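# Extract the odd-capped vial with forceps onto plate

## Task

Using the forceps, pull the single vial whose cap is any colour other than orange out of the tightly packed group of vials and set it down standing upright on the white plate at the centre of the table, leaving every other vial standing where it is. The task fails if that vial is ever squeezed with over 20 N, or if either hand touches it while it is being drawn out of the group.

## Robot and tools

ROBOT. Two arms, left_arm and right_arm, each ending in the same five-finger right hand (so the hands are not mirrored). The forceps are a separate tool the hands must pick up and work.

SCENE FRAME. Origin on the plane z = 0, directly under the midpoint between the two arm bases, which sit 0.90 m higher. +x is forward (the direction both arms face), +z is up, and left_arm is on the +y side; image left/right does not correspond to arm names. Positions are in metres, velocities in m/s and rad/s, orientation as quaternion w,x,y,z.

HAND POINT. A point fixed to the palm: 0.15 m out from the wrist flange along the fingers and 0.05 m in front of the palm. Its +z runs along straight fingers, +y out of the palm, +x across the palm away from the thumb. Straight fingertips reach 0.06-0.07 m past it along +z, their centre lines 0.06 m behind it along -y. A bracket on the little-finger side of the wrist can collide with things. With fingers level, the wrist may hang 0.13 m (palm down) to 0.25 m (palm up) below the point and hit the table first. Big turns can shift the point by about 2 cm.

ONE ROW = 28 numbers, each in [-1, 1], always for both arms: left dx, dy, dz, rx, ry, rz; left little, ring, middle, index, thumb_bend, thumb_turn; left force_limit, speed; then the same 14 for the right arm.
- dx..rz are offsets (not poses) from that arm's Hand target as it stood when the action or move began, along scene axes; rx, ry, rz form one rotation vector turning the hand about the Hand target position. 1.0 equals 0.6 m or 180 degrees. Every row of an action counts from that same start, so rows do not accumulate, but a repeated call moves the arm again. A translation longer than 1.0 is shortened. Commanded orientation is clipped to within 32 degrees of the measured one each step. Six zeros re-requests the current Hand target; if the hand rests short of it, send the remaining gap as an offset. To stop pressing on something, command back past the hand point.
- The six finger numbers are absolute targets: +1 open/straight, -1 closed; thumb_turn +1 beside the palm, -1 in front of it opposite the fingers. There is no 'no change' value: to keep a hand as it is, repeat the eight hand numbers of the last row executed for it (at the very start, use hand_measured plus hand_force_limit and hand_speed).
- force_limit maps -1..+1 to roughly 0..10 N fingertip force (0..15 N for both thumb motors). speed: -1 is nearly still, rising linearly to full at +0.48 and above; full travel takes 0.49 s. For a soft grip close at speed -0.94 or lower. A motor only starts when its target changes by at least 0.002; to grip harder raise force_limit and send a more-closed target; to loosen send a target more open than hand_measured. With thumb in front, the hand can enclose objects about 0.035-0.065 m thick, or a handle of about 0.025 m.

TOOLS.
- execute_actions(actions, cameras): actions is a list of actions; each action is up to 15 rows, one per 1/30 s step, the last row held if fewer. Images return only for an empty list or when cameras are named (["all"], specific names, or []).
- move(target, speed, blend, stop_force, zero, blocking, cameras): target is one 28-number row or up to 15 rows, all offsets from the same starting Hand targets. speed is top path speed in m/s, 0.002 to 3.2, default 0.25 (turning up to twice that in rad/s); one value or one per target. blend, in m, rounds corners between listed targets; 0 stops at each. stop_force, 4 to 120 N, ends an arm's path when its wrist sensor feels that much push against its travel; not reliable for light contacts, loose items, or a rotating hand; omit it when backing off a contact. zero (only with stop_force) re-zeroes the sensor before the move if true. blocking=false returns after about 0.5 s while the move continues (not allowed with stop_force). Paths are straight, do not avoid obstacles or the other arm, and lag more when fast; avoid paths passing near an arm's own base. Result adds a 'move:' line: done, off_target, moving, held, fault, plus limits such as paced or held.
- wait(seconds 0-10, cameras): lets time run with last commands held.
- stop(cameras): brakes a running move.
- zoom_image(camera, region [x0,y0,x1,y1], at most 504x504 px) on the latest image of cam_spot_left, cam_spot_right, cam_spot_wide or cam_table (all 896x504).
- show_instructions(): shows reference images.
- zero_wrist_force(arm: left_arm or right_arm).
- finished_scene(scene): ends the scene irreversibly; the result must hold without the robot.

RESULTS. Per arm: end_effector_position, end_effector_quat_wxyz, velocities (omitted when joints read 'within noise'), Hand target (next offsets count from it), joint positions and torques, hand_measured / hand_stopped_by (moving, target, force, stalled, fault) / hand_load_n in motor order, and Wrist force and Wrist torque in the end effector's axes plus a peak line. A lost grip shows as hand_load_n falling near 0. Action calls also list some intermediate positions.

AVOID. Squeezing the target vial over 20 N or letting a hand touch it as it leaves the pack; knocking other vials; dropping the vial or forceps. Arms are stiff: pushing even slightly past firm contact, contact torque beyond the limits (shoulder pan/lift 303, elbow 138, wrists 49.6 N m) or about 150 N outside force stops the arm for 10 s. Do not let the arms or hands press on each other. Overheated motors (MOTOR HOT at 70 °C, brakes at 85 °C) stop an arm for 30-60 s; avoid long stretched or straining holds. Occasional outside nudges may shift loose objects.

Each tool is called in YAML: its name, and indented under it one key for each argument.

Reference images:

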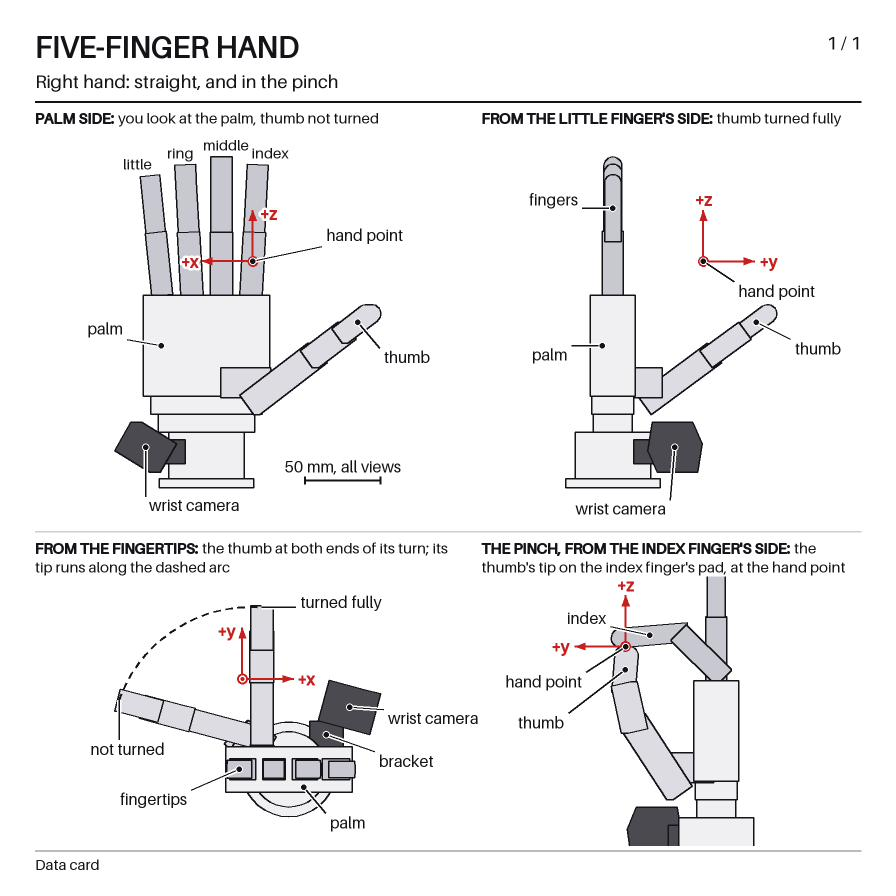

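## Session

execute_actions:
  actions: []

Scene clock: 0.00 s.
left_arm: end_effector_position=(+0.2029, +0.6087, +1.2709) hand_measured=(+1.000, +1.000, +1.000, +1.000, +1.000, +1.000) hand_load_n=(+0.0, +0.0, -0.5, +0.0, +0.0, +0.0) hand_stopped_by=(target, target, target, target, target, target) hand_force_limit=0.00 hand_speed=-0.80 end_effector_quat_wxyz=(+0.031, -0.133, +0.922, -0.361) | right_arm: end_effector_position=(+0.1328, -0.5296, +1.2392) hand_measured=(+1.000, +1.000, +1.000, +1.000, +1.000, +1.000) hand_load_n=(+0.0, +0.0, +0.0, +0.0, +0.0, +0.0) hand_stopped_by=(target, target, target, target, target, target) hand_force_limit=0.00 hand_speed=-0.80 end_effector_quat_wxyz=(-0.140, -0.062, +0.931, -0.332)
Joint positions: left_arm=[0.064 -2.06 2.225 1.257 2.3 -1.851] | right_arm=[-0.194 -2.06 2.333 1.422 2.3 -1.851]
Joint velocities: within noise
Joint torques (N m): no reading
Wrist force (N): no reading
Wrist torque (N m): no reading
Wrist force, peak (N): no reading
Hand target: left_arm +0.2029, +0.6087, +1.2709; +0.031, -0.133, +0.922, -0.361 | right_arm +0.1328, -0.5296, +1.2392; -0.140, -0.062, +0.931, -0.332

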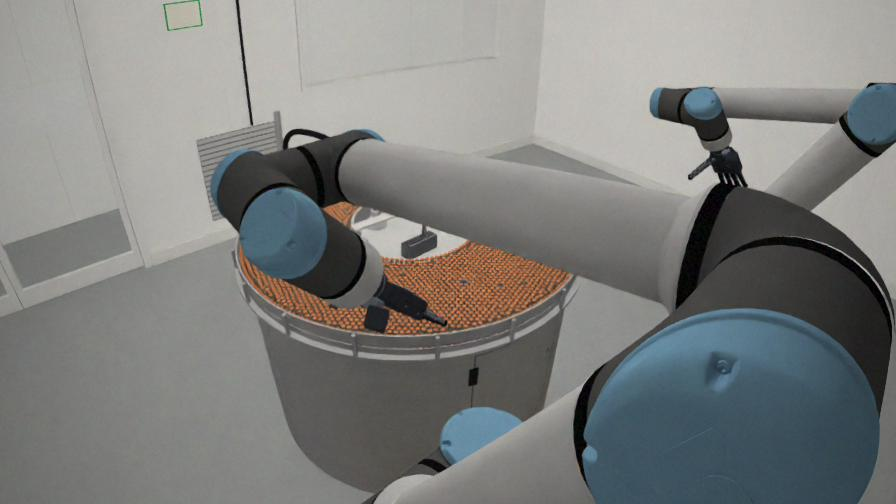

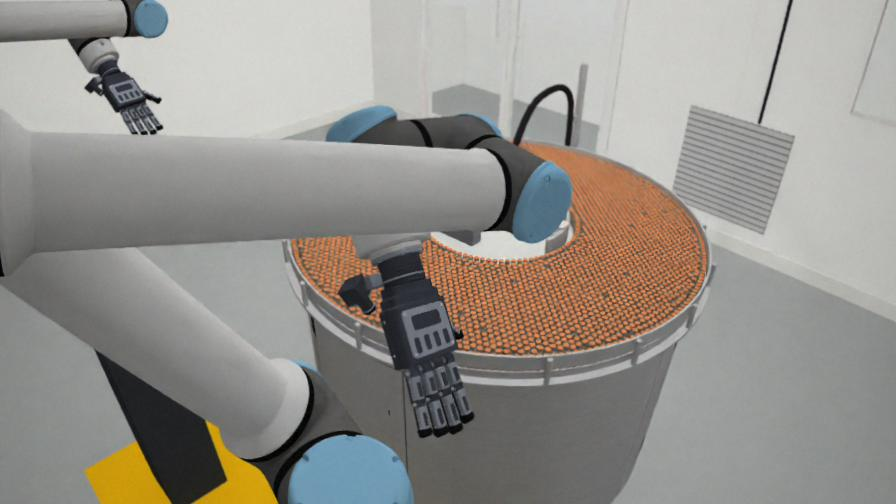

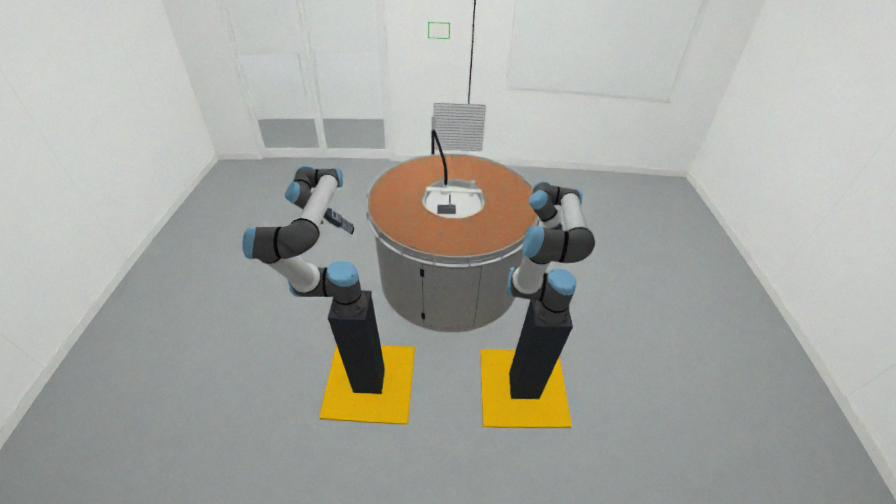

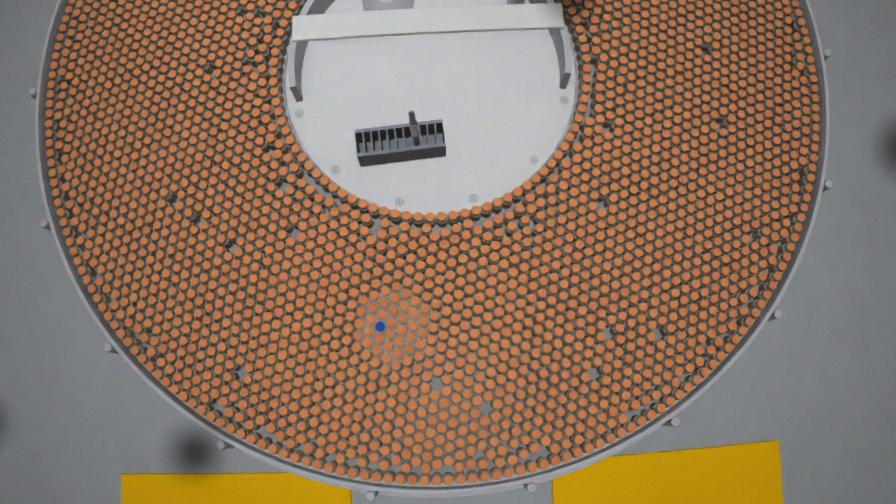

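zoom_image:
  camera: "cam_table"
  region: [330, 260, 480, 400]

zoom_image:
  camera: "cam_table"
  region: [330, 80, 480, 200]

zoom_image:
  camera: "cam_table"
  region: [270, 0, 600, 230]

zoom_image:
  camera: "cam_spot_left"
  region: [230, 150, 600, 360]

zoom_image:
  camera: "cam_spot_right"
  region: [280, 80, 720, 400]

zoom_image:
  camera: "cam_spot_wide"
  region: [350, 100, 560, 280]

Scaled by 3.360.

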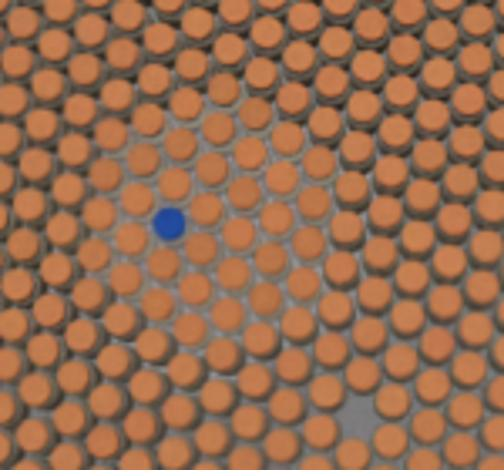

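Scaled by 3.360.

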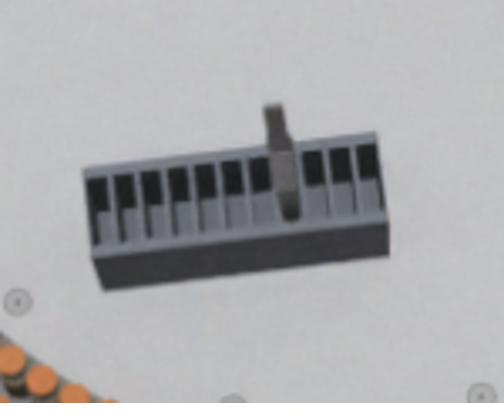

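Scaled by 1.527.

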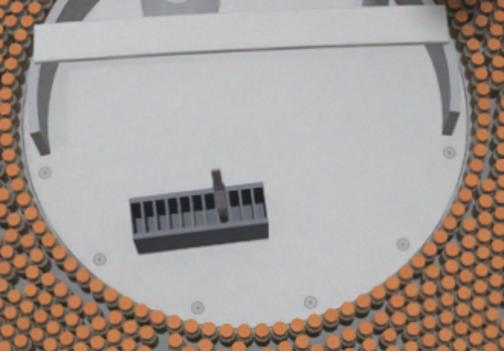

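Scaled by 1.362.

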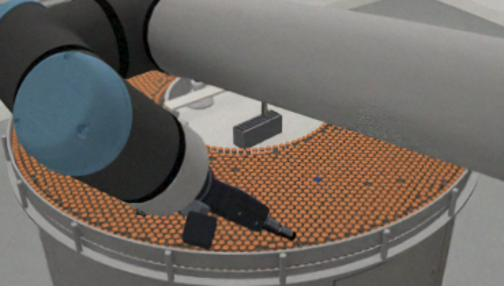

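Scaled by 1.145.

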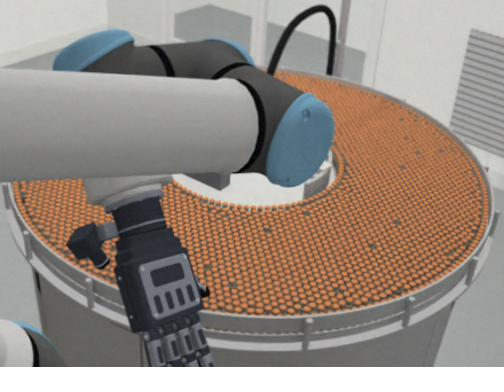

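Scaled by 2.400.

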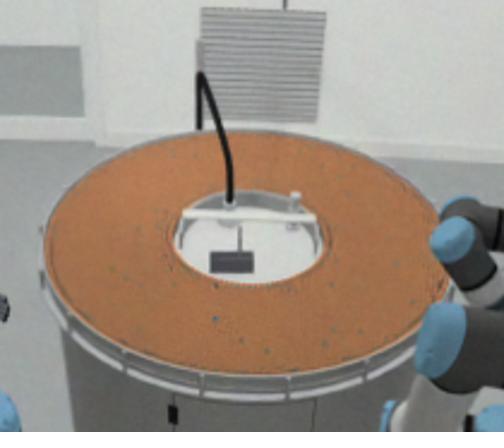

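zoom_image:
  camera: "cam_table"
  region: [350, 100, 450, 170]

zoom_image:
  camera: "cam_spot_left"
  region: [380, 200, 480, 300]

zoom_image:
  camera: "cam_spot_wide"
  region: [420, 170, 480, 230]

Scaled by 5.040.

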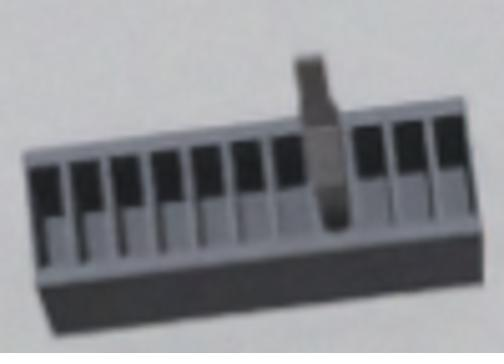

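Scaled by 5.040.

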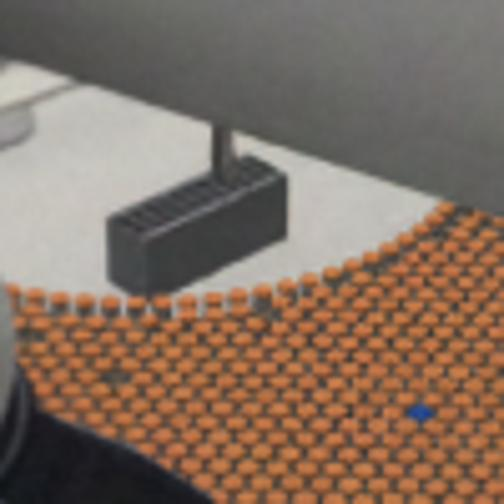

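Scaled by 8.400.

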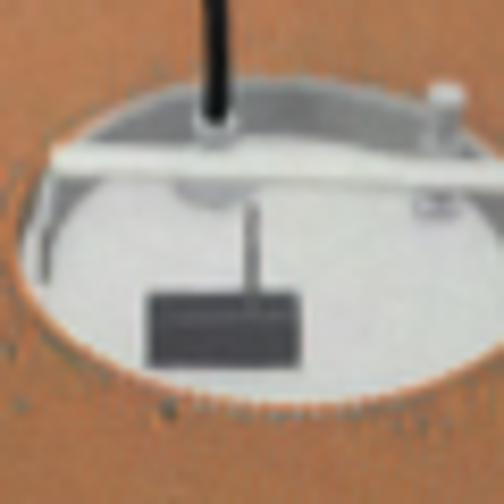

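move:
  target: [0,0,0.75,0,0,0,1,1,1,1,1,1,0,-0.8,0,0,0.8,0,0,0,1,1,1,1,1,1,0,-0.8]
  speed: 0.4
  cameras: ["all"]

Scene clock: 183.00 s.
left_arm: end_effector_position=(+0.2028, +0.6087, +1.4709) hand_measured=(+1.000, +1.000, +1.000, +1.000, +1.000, +1.000) hand_load_n=(+0.0, +0.0, +0.0, +0.0, +0.0, +0.0) hand_stopped_by=(target, target, target, target, target, target) hand_force_limit=0.00 hand_speed=-0.80 end_effector_quat_wxyz=(+0.031, -0.133, +0.922, -0.361) | right_arm: end_effector_position=(+0.1328, -0.5321, +1.3403) hand_measured=(+1.000, +1.000, +1.000, +1.000, +1.000, +1.000) hand_load_n=(+0.0, +0.0, +0.0, +0.0, +0.0, +0.0) hand_stopped_by=(target, target, target, target, target, target) hand_force_limit=0.00 hand_speed=-0.80 end_effector_quat_wxyz=(-0.139, -0.063, +0.931, -0.333)
Joint positions: left_arm=[0.064 -2.057 1.872 1.607 2.3 -1.851] | right_arm=[-0.211 -2.102 2.169 1.61 2.302 -1.875]
Joint torques (N m): left_arm=[13.56 11.62 -42.64 8.6 3.65 3.41] | right_arm=[-9.11 17.86 -29.79 3.27 -2.12 -1.83]
Wrist force (N): left_arm=[-0.1 -0.3 -0.2] | right_arm=[-0.4 -0.1 0.0]
Wrist torque (N m): left_arm=[-0.06 0.00 -0.04] | right_arm=[-0.01 0.05 0.01]
Wrist force, peak (N): left_arm=[-0.4 1.2 1.1] | right_arm=[1.9 -5.4 -6.5]
Hand target: left_arm +0.2029, +0.6087, +1.4711; +0.031, -0.133, +0.922, -0.361 (not the last commanded pose) | right_arm +0.1328, -0.5321, +1.3403; -0.139, -0.063, +0.931, -0.333 (not the last commanded pose)
Off the commanded pose: left_arm 0.250 m, 0 deg | right_arm 0.379 m, 0 deg.
move: held (right_arm; a check stopped the path), off_target (left_arm; braked when a check withheld steps of right_arm); limits=held
pose unreachable (right arm): on one or more control steps of this call, first in action 0 (counted from 0), this arm could not follow its commanded pose, so it was not sent that pose on those steps. It may still have moved: this result reports where it is.
cause: moving toward the commanded pose would bring two parts of the arm too close to each other (joints 4 (wrist 1) to 6 (wrist 3) lie between them).

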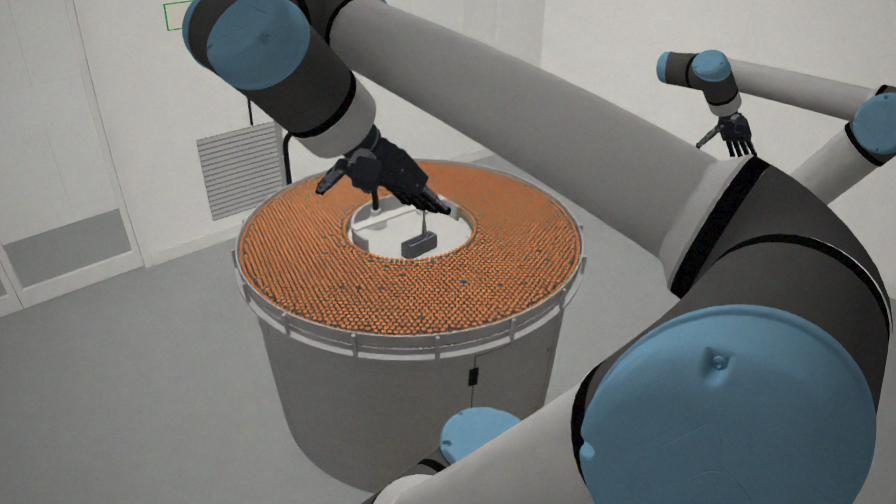

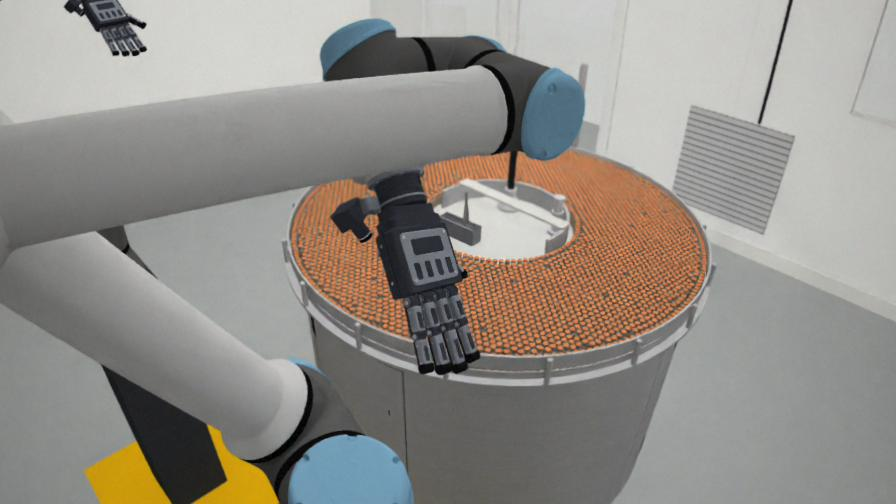

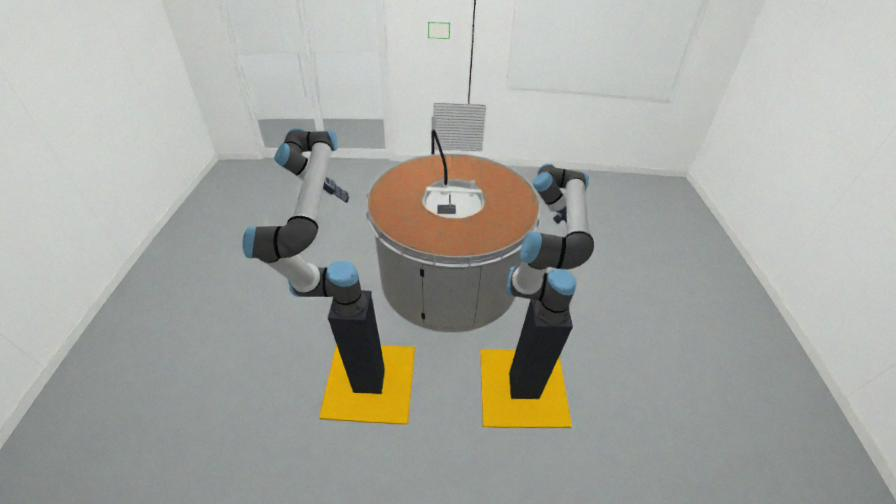

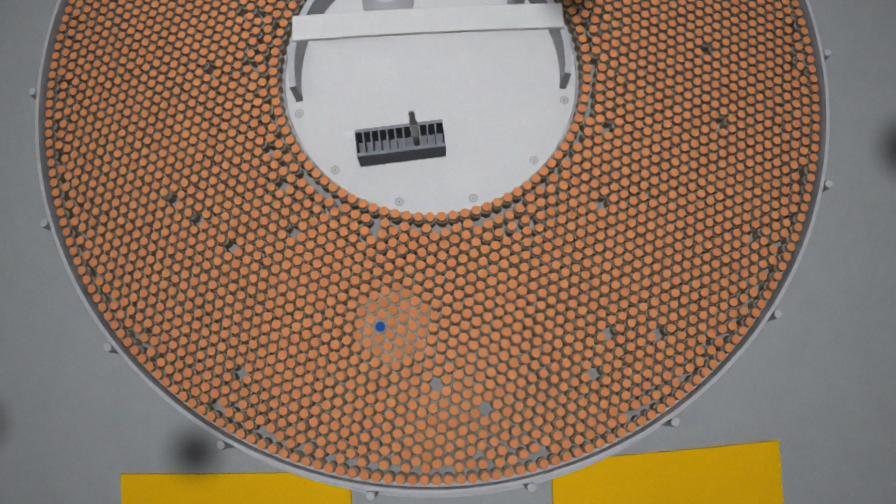

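zoom_image:
  camera: "cam_spot_left"
  region: [380, 190, 480, 270]

zoom_image:
  camera: "cam_spot_right"
  region: [430, 170, 530, 260]

Scaled by 5.040.

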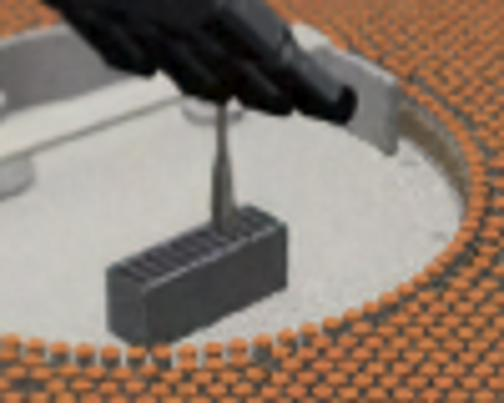

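Scaled by 5.040.

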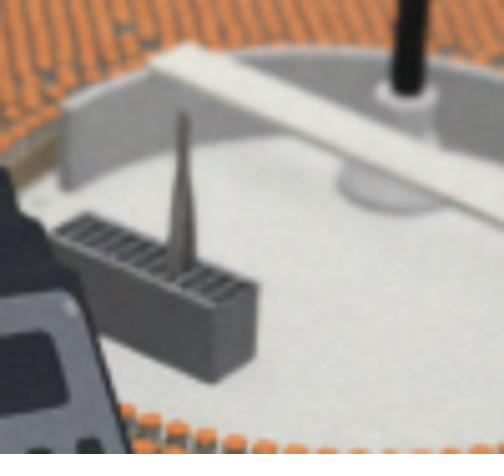

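move:
  target: [0.578,-0.515,-0.035,0.250,-0.451,0.115,1,1,1,1,1,-1,0,0,0.445,0.05,0,0.210,-0.568,0.143,1,1,1,1,1,1,0,-0.8]
  speed: 0.6

Scene clock: 230.50 s.
left_arm: end_effector_position=(+0.5497, +0.2997, +1.4501) hand_measured=(+1.000, +1.000, +1.000, +1.000, +1.000, -1.000) hand_load_n=(+0.0, +0.0, +0.0, +0.0, +0.0, +0.0) hand_stopped_by=(target, target, target, target, target, target) hand_force_limit=0.00 hand_speed=0.00 end_effector_quat_wxyz=(+0.706, +0.000, +0.708, -0.001) | right_arm: end_effector_position=(+0.4025, -0.5000, +1.3403) hand_measured=(+1.000, +1.000, +1.000, +1.000, +1.000, +1.000) hand_load_n=(+0.0, +0.0, +0.0, +0.0, +0.0, +0.0) hand_stopped_by=(target, target, target, target, target, target) hand_force_limit=0.00 hand_speed=-0.80 end_effector_quat_wxyz=(+0.719, +0.171, +0.662, -0.124)
Joint positions: left_arm=[-1.261 -1.859 2.086 -0.218 0.311 -1.58] | right_arm=[-0.912 -2.768 2.588 0.107 1.084 -1.455]
Joint torques (N m): left_arm=[9.87 -33.41 -32.52 -3.86 2.46 3.45] | right_arm=[-9.76 22.89 -37.55 -3.48 -3.51 2.34]
Wrist force (N): left_arm=[1.5 -0.9 -1.9] | right_arm=[1.5 -0.7 -1.2]
Wrist torque (N m): left_arm=[-0.22 -0.36 -0.06] | right_arm=[0.11 0.14 0.09]
Wrist force, peak (N): left_arm=[2.3 -2.0 -1.3] | right_arm=[1.8 0.2 -1.5]
Hand target: left_arm +0.5497, +0.2997, +1.4501; +0.706, +0.000, +0.708, -0.001 | right_arm +0.3998, -0.5021, +1.3403; +0.708, +0.001, +0.707, +0.001
Off the commanded pose: left_arm 0.000 m, 0 deg | right_arm 0.003 m, 25 deg.
move: off_target (right_arm); limits=paced

move:
  target:
    - [0.12,-0.2,0,0.5,0,0,1,1,1,1,1,-1,0,0,0,0,0.35,0,0,0,1,1,1,1,1,1,0,-0.8]
    - [0.25,-0.416,-0.083,1.0,0,0,1,1,1,1,1,-1,0,0,0,0,0.683,0,0,0,1,1,1,1,1,1,0,-0.8]
  speed: 0.6
  blend: 0.05
  cameras: ["all"]

Scene clock: 243.23 s.
left_arm: end_effector_position=(+0.6997, +0.0501, +1.4003) hand_measured=(+1.000, +1.000, +1.000, +1.000, +1.000, -1.000) hand_load_n=(+0.0, +0.0, +0.0, +0.0, +0.0, +0.5) hand_stopped_by=(target, target, target, target, target, target) hand_force_limit=0.00 hand_speed=0.00 end_effector_quat_wxyz=(+0.000, +0.706, +0.001, +0.708) | right_arm: end_effector_position=(+0.4025, -0.5001, +1.7501) hand_measured=(+1.000, +1.000, +1.000, +1.000, +1.000, +1.000) hand_load_n=(+0.0, +0.0, +0.0, +0.0, +0.0, +0.0) hand_stopped_by=(target, target, target, target, target, target) hand_force_limit=0.00 hand_speed=-0.80 end_effector_quat_wxyz=(+0.726, +0.172, +0.655, -0.120)
Joint positions: left_arm=[-1.08 -1.51 1.761 -0.256 0.49 1.574] | right_arm=[-0.924 -2.449 1.813 0.541 1.068 -1.433]
Joint torques (N m): left_arm=[-13.03 -61.9 -32.34 -4.94 2.24 3.45] | right_arm=[9.4 41.95 -43.75 0.78 3.56 -2.29]
Wrist force (N): left_arm=[1.8 -0.9 -0.2] | right_arm=[1.9 -0.5 -1.0]
Wrist torque (N m): left_arm=[-0.35 -0.28 -0.10] | right_arm=[0.15 0.06 0.27]
Wrist force, peak (N): left_arm=[2.1 -1.1 -2.0] | right_arm=[2.5 -0.4 -1.4]
Hand target: left_arm +0.6997, +0.0501, +1.4003; +0.000, +0.706, +0.001, +0.708 | right_arm +0.3998, -0.5021, +1.7501; +0.708, +0.001, +0.707, +0.001
Off the commanded pose: left_arm 0.000 m, 0 deg | right_arm 0.003 m, 25 deg.
move: off_target (right_arm)

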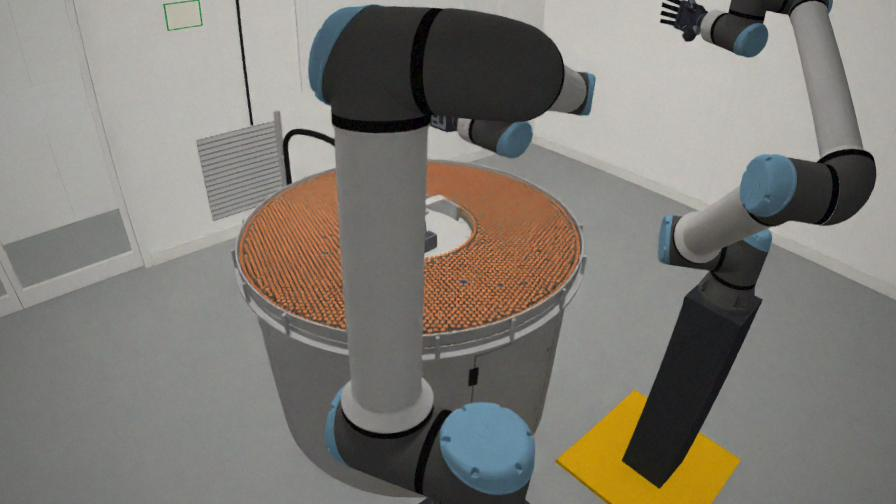

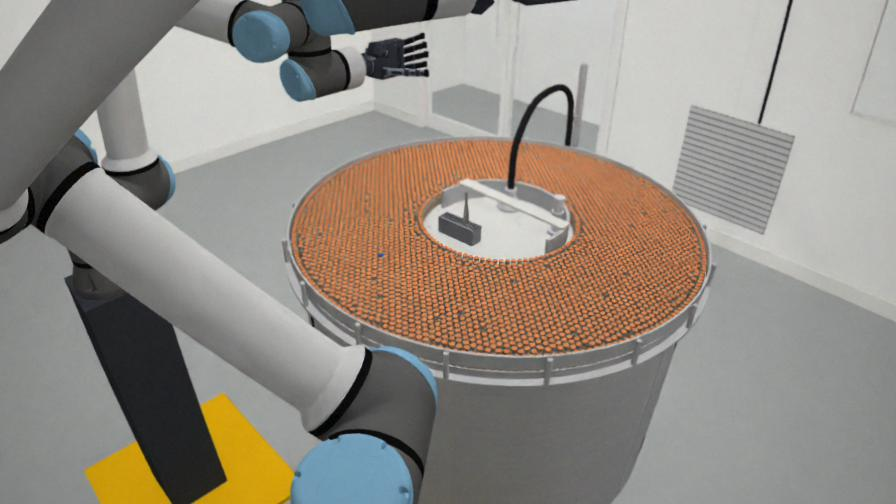

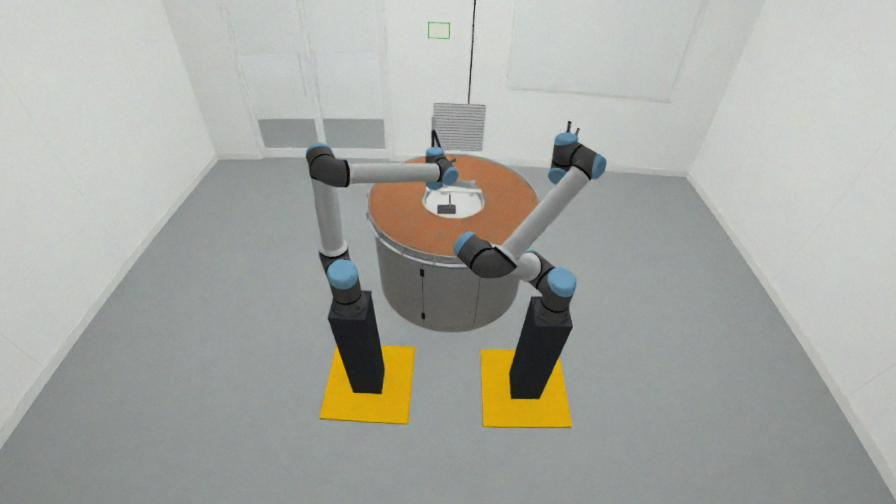

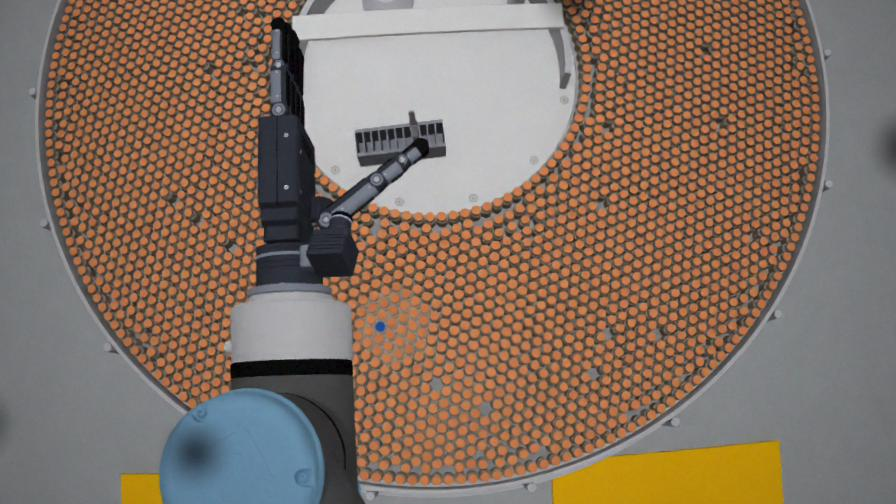

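zoom_image:
  camera: "cam_spot_right"
  region: [340, 20, 500, 120]

zoom_image:
  camera: "cam_spot_right"
  region: [340, 160, 540, 280]

zoom_image:
  camera: "cam_table"
  region: [230, 0, 450, 300]

Scaled by 3.150.

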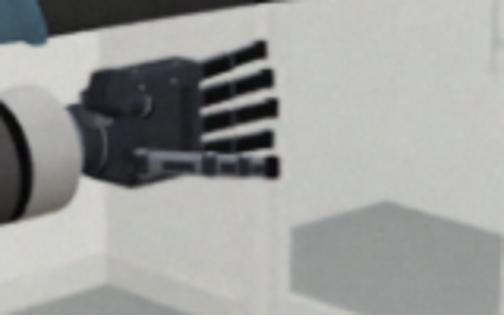

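Scaled by 2.520.

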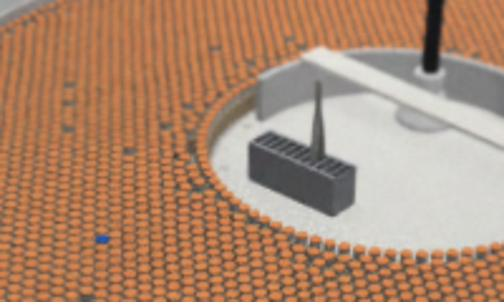

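Scaled by 1.680.

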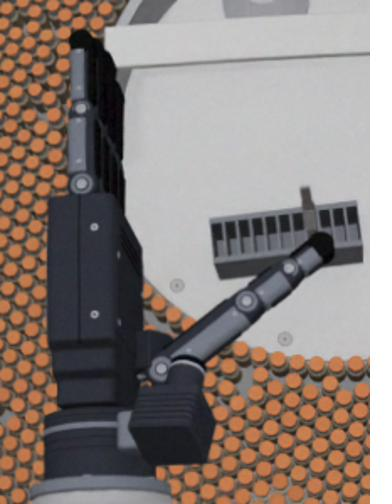

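move:
  target: [0,-0.042,-0.4167,0,0,0.0361,1,1,1,1,1,-1,0,0,0,0,0,0,0,0,1,1,1,1,1,1,0,-0.8]
  speed: 0.4
  cameras: ["all"]

zoom_image:
  camera: "cam_spot_right"
  region: [340, 120, 540, 280]

zoom_image:
  camera: "cam_table"
  region: [280, 60, 500, 360]

Scene clock: 299.93 s.
left_arm: end_effector_position=(+0.6996, +0.0249, +1.1503) hand_measured=(+1.000, +1.000, +1.000, +1.000, +1.000, -1.000) hand_load_n=(+0.0, +0.0, +0.0, +0.0, +0.0, +0.0) hand_stopped_by=(target, target, target, target, target, target) hand_force_limit=0.00 hand_speed=0.00 end_effector_quat_wxyz=(-0.040, +0.705, +0.041, +0.707) | right_arm: end_effector_position=(+0.4025, -0.5001, +1.7501) hand_measured=(+1.000, +1.000, +1.000, +1.000, +1.000, +1.000) hand_load_n=(+0.0, +0.0, +0.0, +0.0, +0.0, +0.0) hand_stopped_by=(target, target, target, target, target, target) hand_force_limit=0.00 hand_speed=-0.80 end_effector_quat_wxyz=(+0.726, +0.172, +0.655, -0.120)
Joint positions: left_arm=[-1.129 -1.258 1.947 -0.696 0.328 1.576] | right_arm=[-0.924 -2.449 1.813 0.542 1.068 -1.433]
Joint torques (N m): left_arm=[-12.52 -45.5 -25.31 -3.45 -2 3.75] | right_arm=[9.18 46.86 -45.73 1.21 3.66 -1.94]
Wrist force (N): left_arm=[1.1 -0.1 0.0] | right_arm=[1.6 -0.3 -1.0]
Wrist torque (N m): left_arm=[-0.24 -0.10 -0.13] | right_arm=[0.17 0.10 0.26]
Wrist force, peak (N): left_arm=[3.7 -1.1 -0.1] | right_arm=[2.2 -0.1 -0.8]
Hand target: left_arm +0.6997, +0.0249, +1.1502; -0.040, +0.705, +0.041, +0.707 | right_arm +0.4025, -0.5001, +1.7501; +0.726, +0.172, +0.655, -0.120 (not the last commanded pose)
Off the commanded pose: left_arm 0.000 m, 0 deg | right_arm 0.003 m, 25 deg.
move: off_target (right_arm)

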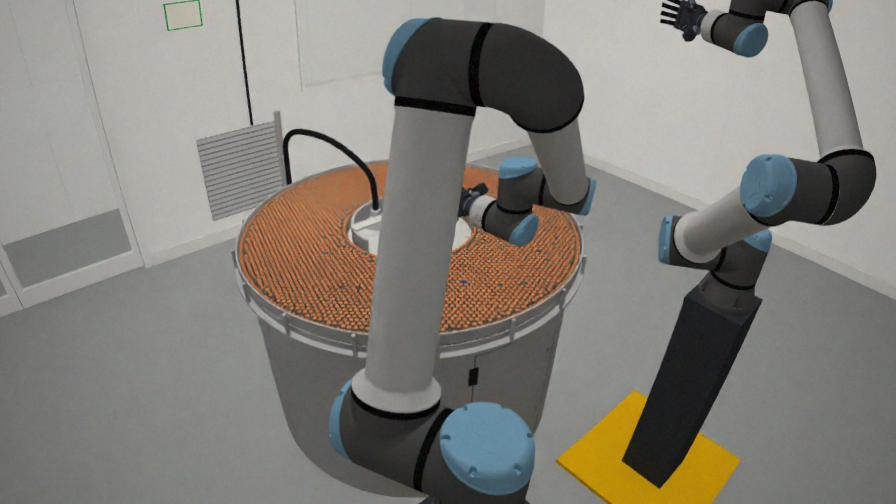

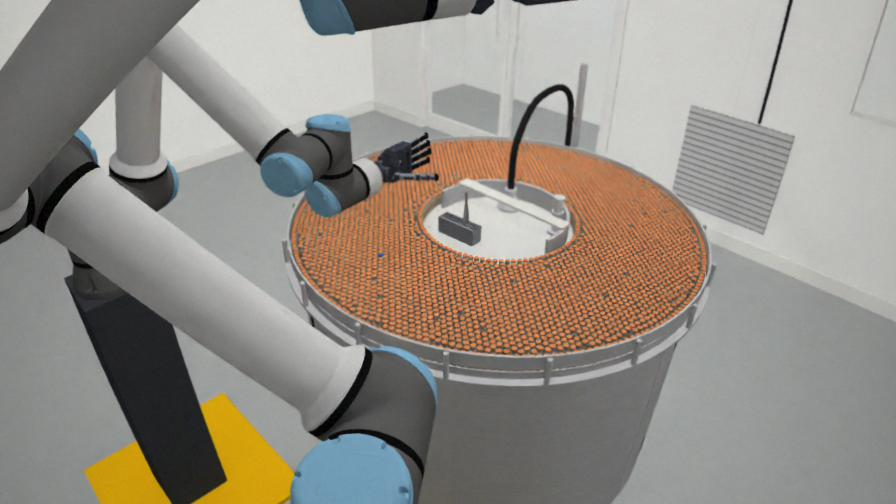

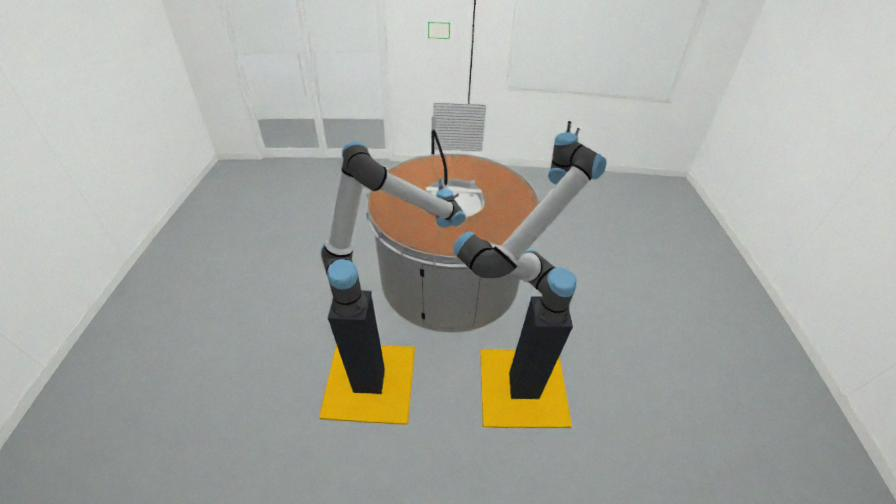

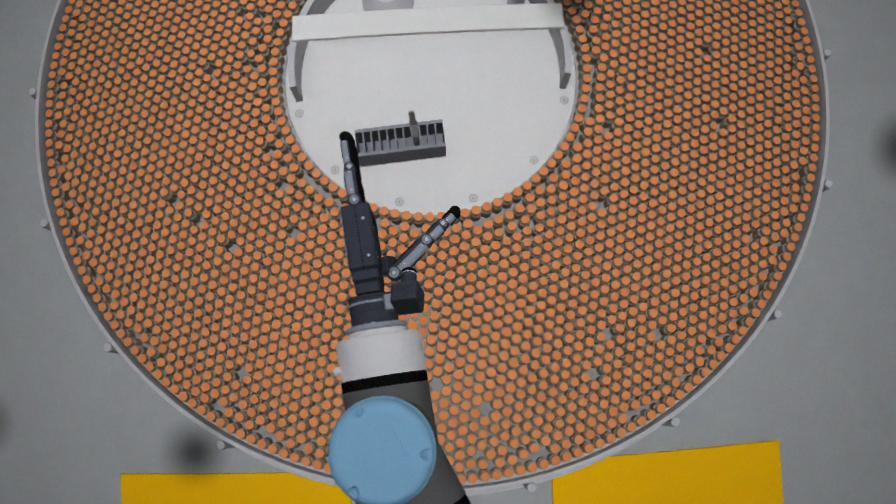

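Scaled by 2.520.

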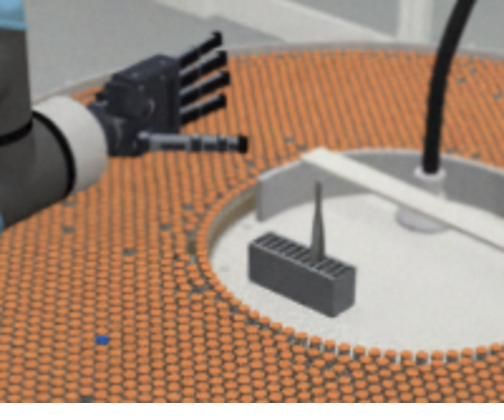

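Scaled by 1.680.

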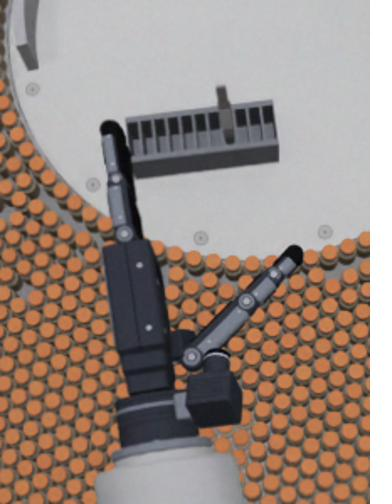

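move:
  target: [0.083,0.016,-0.125,0,0,0,1,1,1,1,1,-1,0,0,0,0,0,0,0,0,1,1,1,1,1,1,0,-0.8]
  speed: 0.3
  cameras: ["cam_table","cam_spot_right","cam_spot_left"]

zoom_image:
  camera: "cam_spot_right"
  region: [360, 140, 520, 280]

zoom_image:
  camera: "cam_table"
  region: [320, 60, 500, 260]

Scene clock: 342.87 s.
left_arm: end_effector_position=(+0.7493, +0.0345, +1.0754) hand_measured=(+1.000, +1.000, +1.000, +1.000, +1.000, -1.000) hand_load_n=(+0.0, +0.0, +0.0, +0.0, +0.0, +0.5) hand_stopped_by=(target, target, target, target, target, target) hand_force_limit=0.00 hand_speed=0.00 end_effector_quat_wxyz=(-0.040, +0.705, +0.041, +0.707) | right_arm: end_effector_position=(+0.4025, -0.5001, +1.7501) hand_measured=(+1.000, +1.000, +1.000, +1.000, +1.000, +1.000) hand_load_n=(+0.0, +0.0, +0.0, +0.5, +0.0, +0.0) hand_stopped_by=(target, target, target, target, target, target) hand_force_limit=0.00 hand_speed=-0.80 end_effector_quat_wxyz=(+0.726, +0.172, +0.655, -0.120)
Joint positions: left_arm=[-1.053 -1.133 1.934 -0.807 0.403 1.575] | right_arm=[-0.924 -2.449 1.813 0.542 1.068 -1.433]
Joint torques (N m): left_arm=[12.47 -51.19 -34.63 -3.85 2.79 2.98] | right_arm=[9.95 42.93 -45.65 0.85 3.53 -1.82]
Wrist force (N): left_arm=[1.1 0.0 -0.1] | right_arm=[1.7 0.3 -0.6]
Wrist torque (N m): left_arm=[-0.27 -0.15 -0.21] | right_arm=[0.24 0.08 0.28]
Wrist force, peak (N): left_arm=[2.2 -0.1 -0.9] | right_arm=[2.1 -0.4 -1.2]
Hand target: left_arm +0.7495, +0.0345, +1.0752; -0.040, +0.705, +0.041, +0.707 | right_arm +0.4025, -0.5001, +1.7501; +0.726, +0.172, +0.655, -0.120
Off the commanded pose: left_arm 0.000 m, 0 deg | right_arm 0.000 m, 0 deg.
move: done
Images, in order (width x height): cam_spot_left 896x504, cam_spot_right 896x504, cam_table 896x504.

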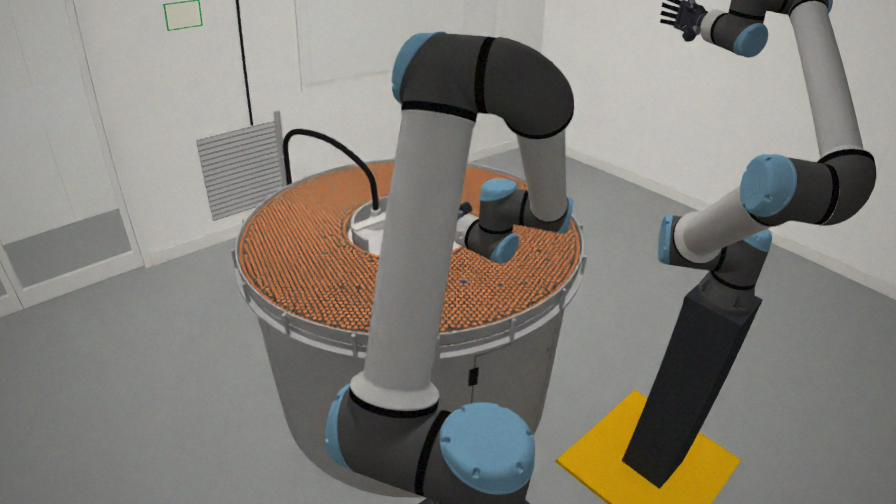

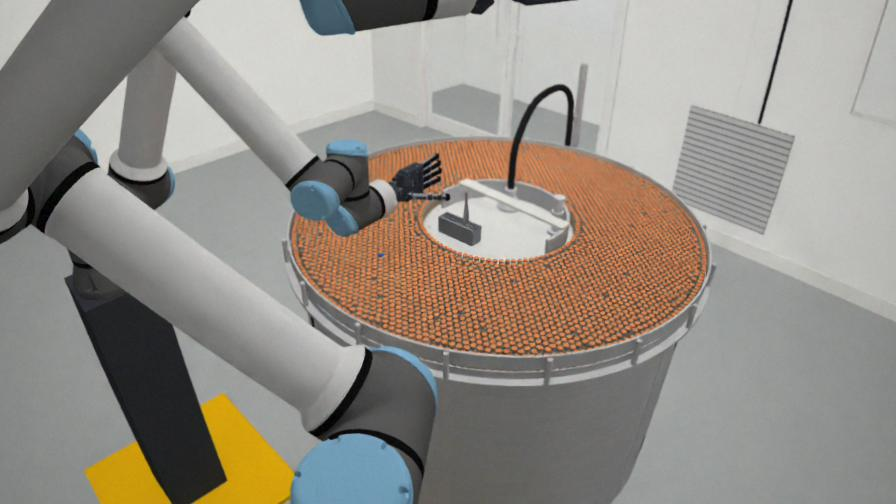

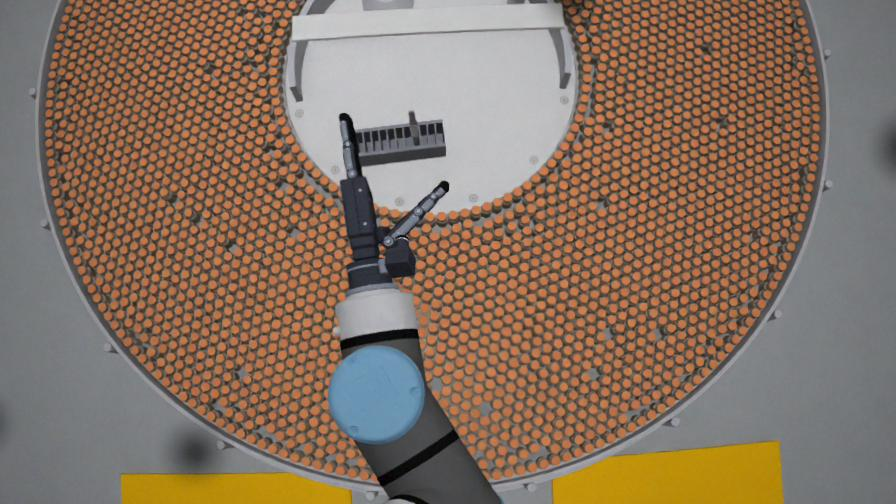

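Scaled by 3.150.

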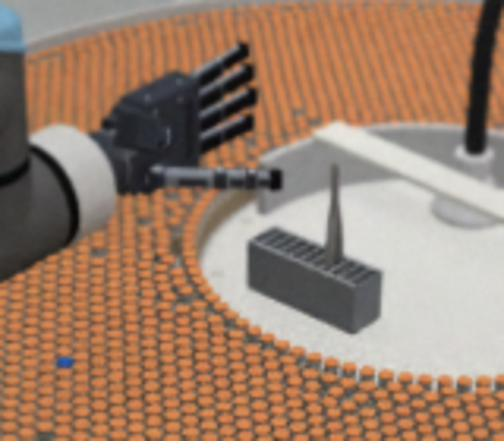

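Scaled by 2.520.

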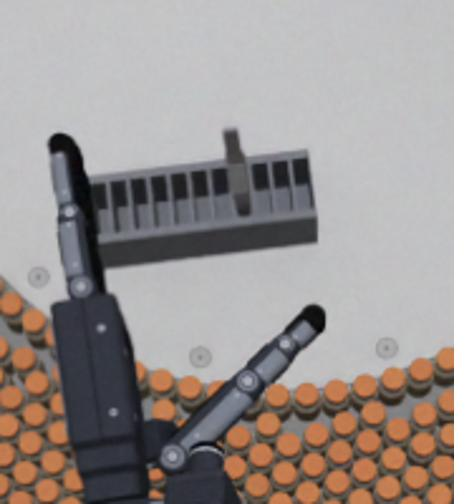

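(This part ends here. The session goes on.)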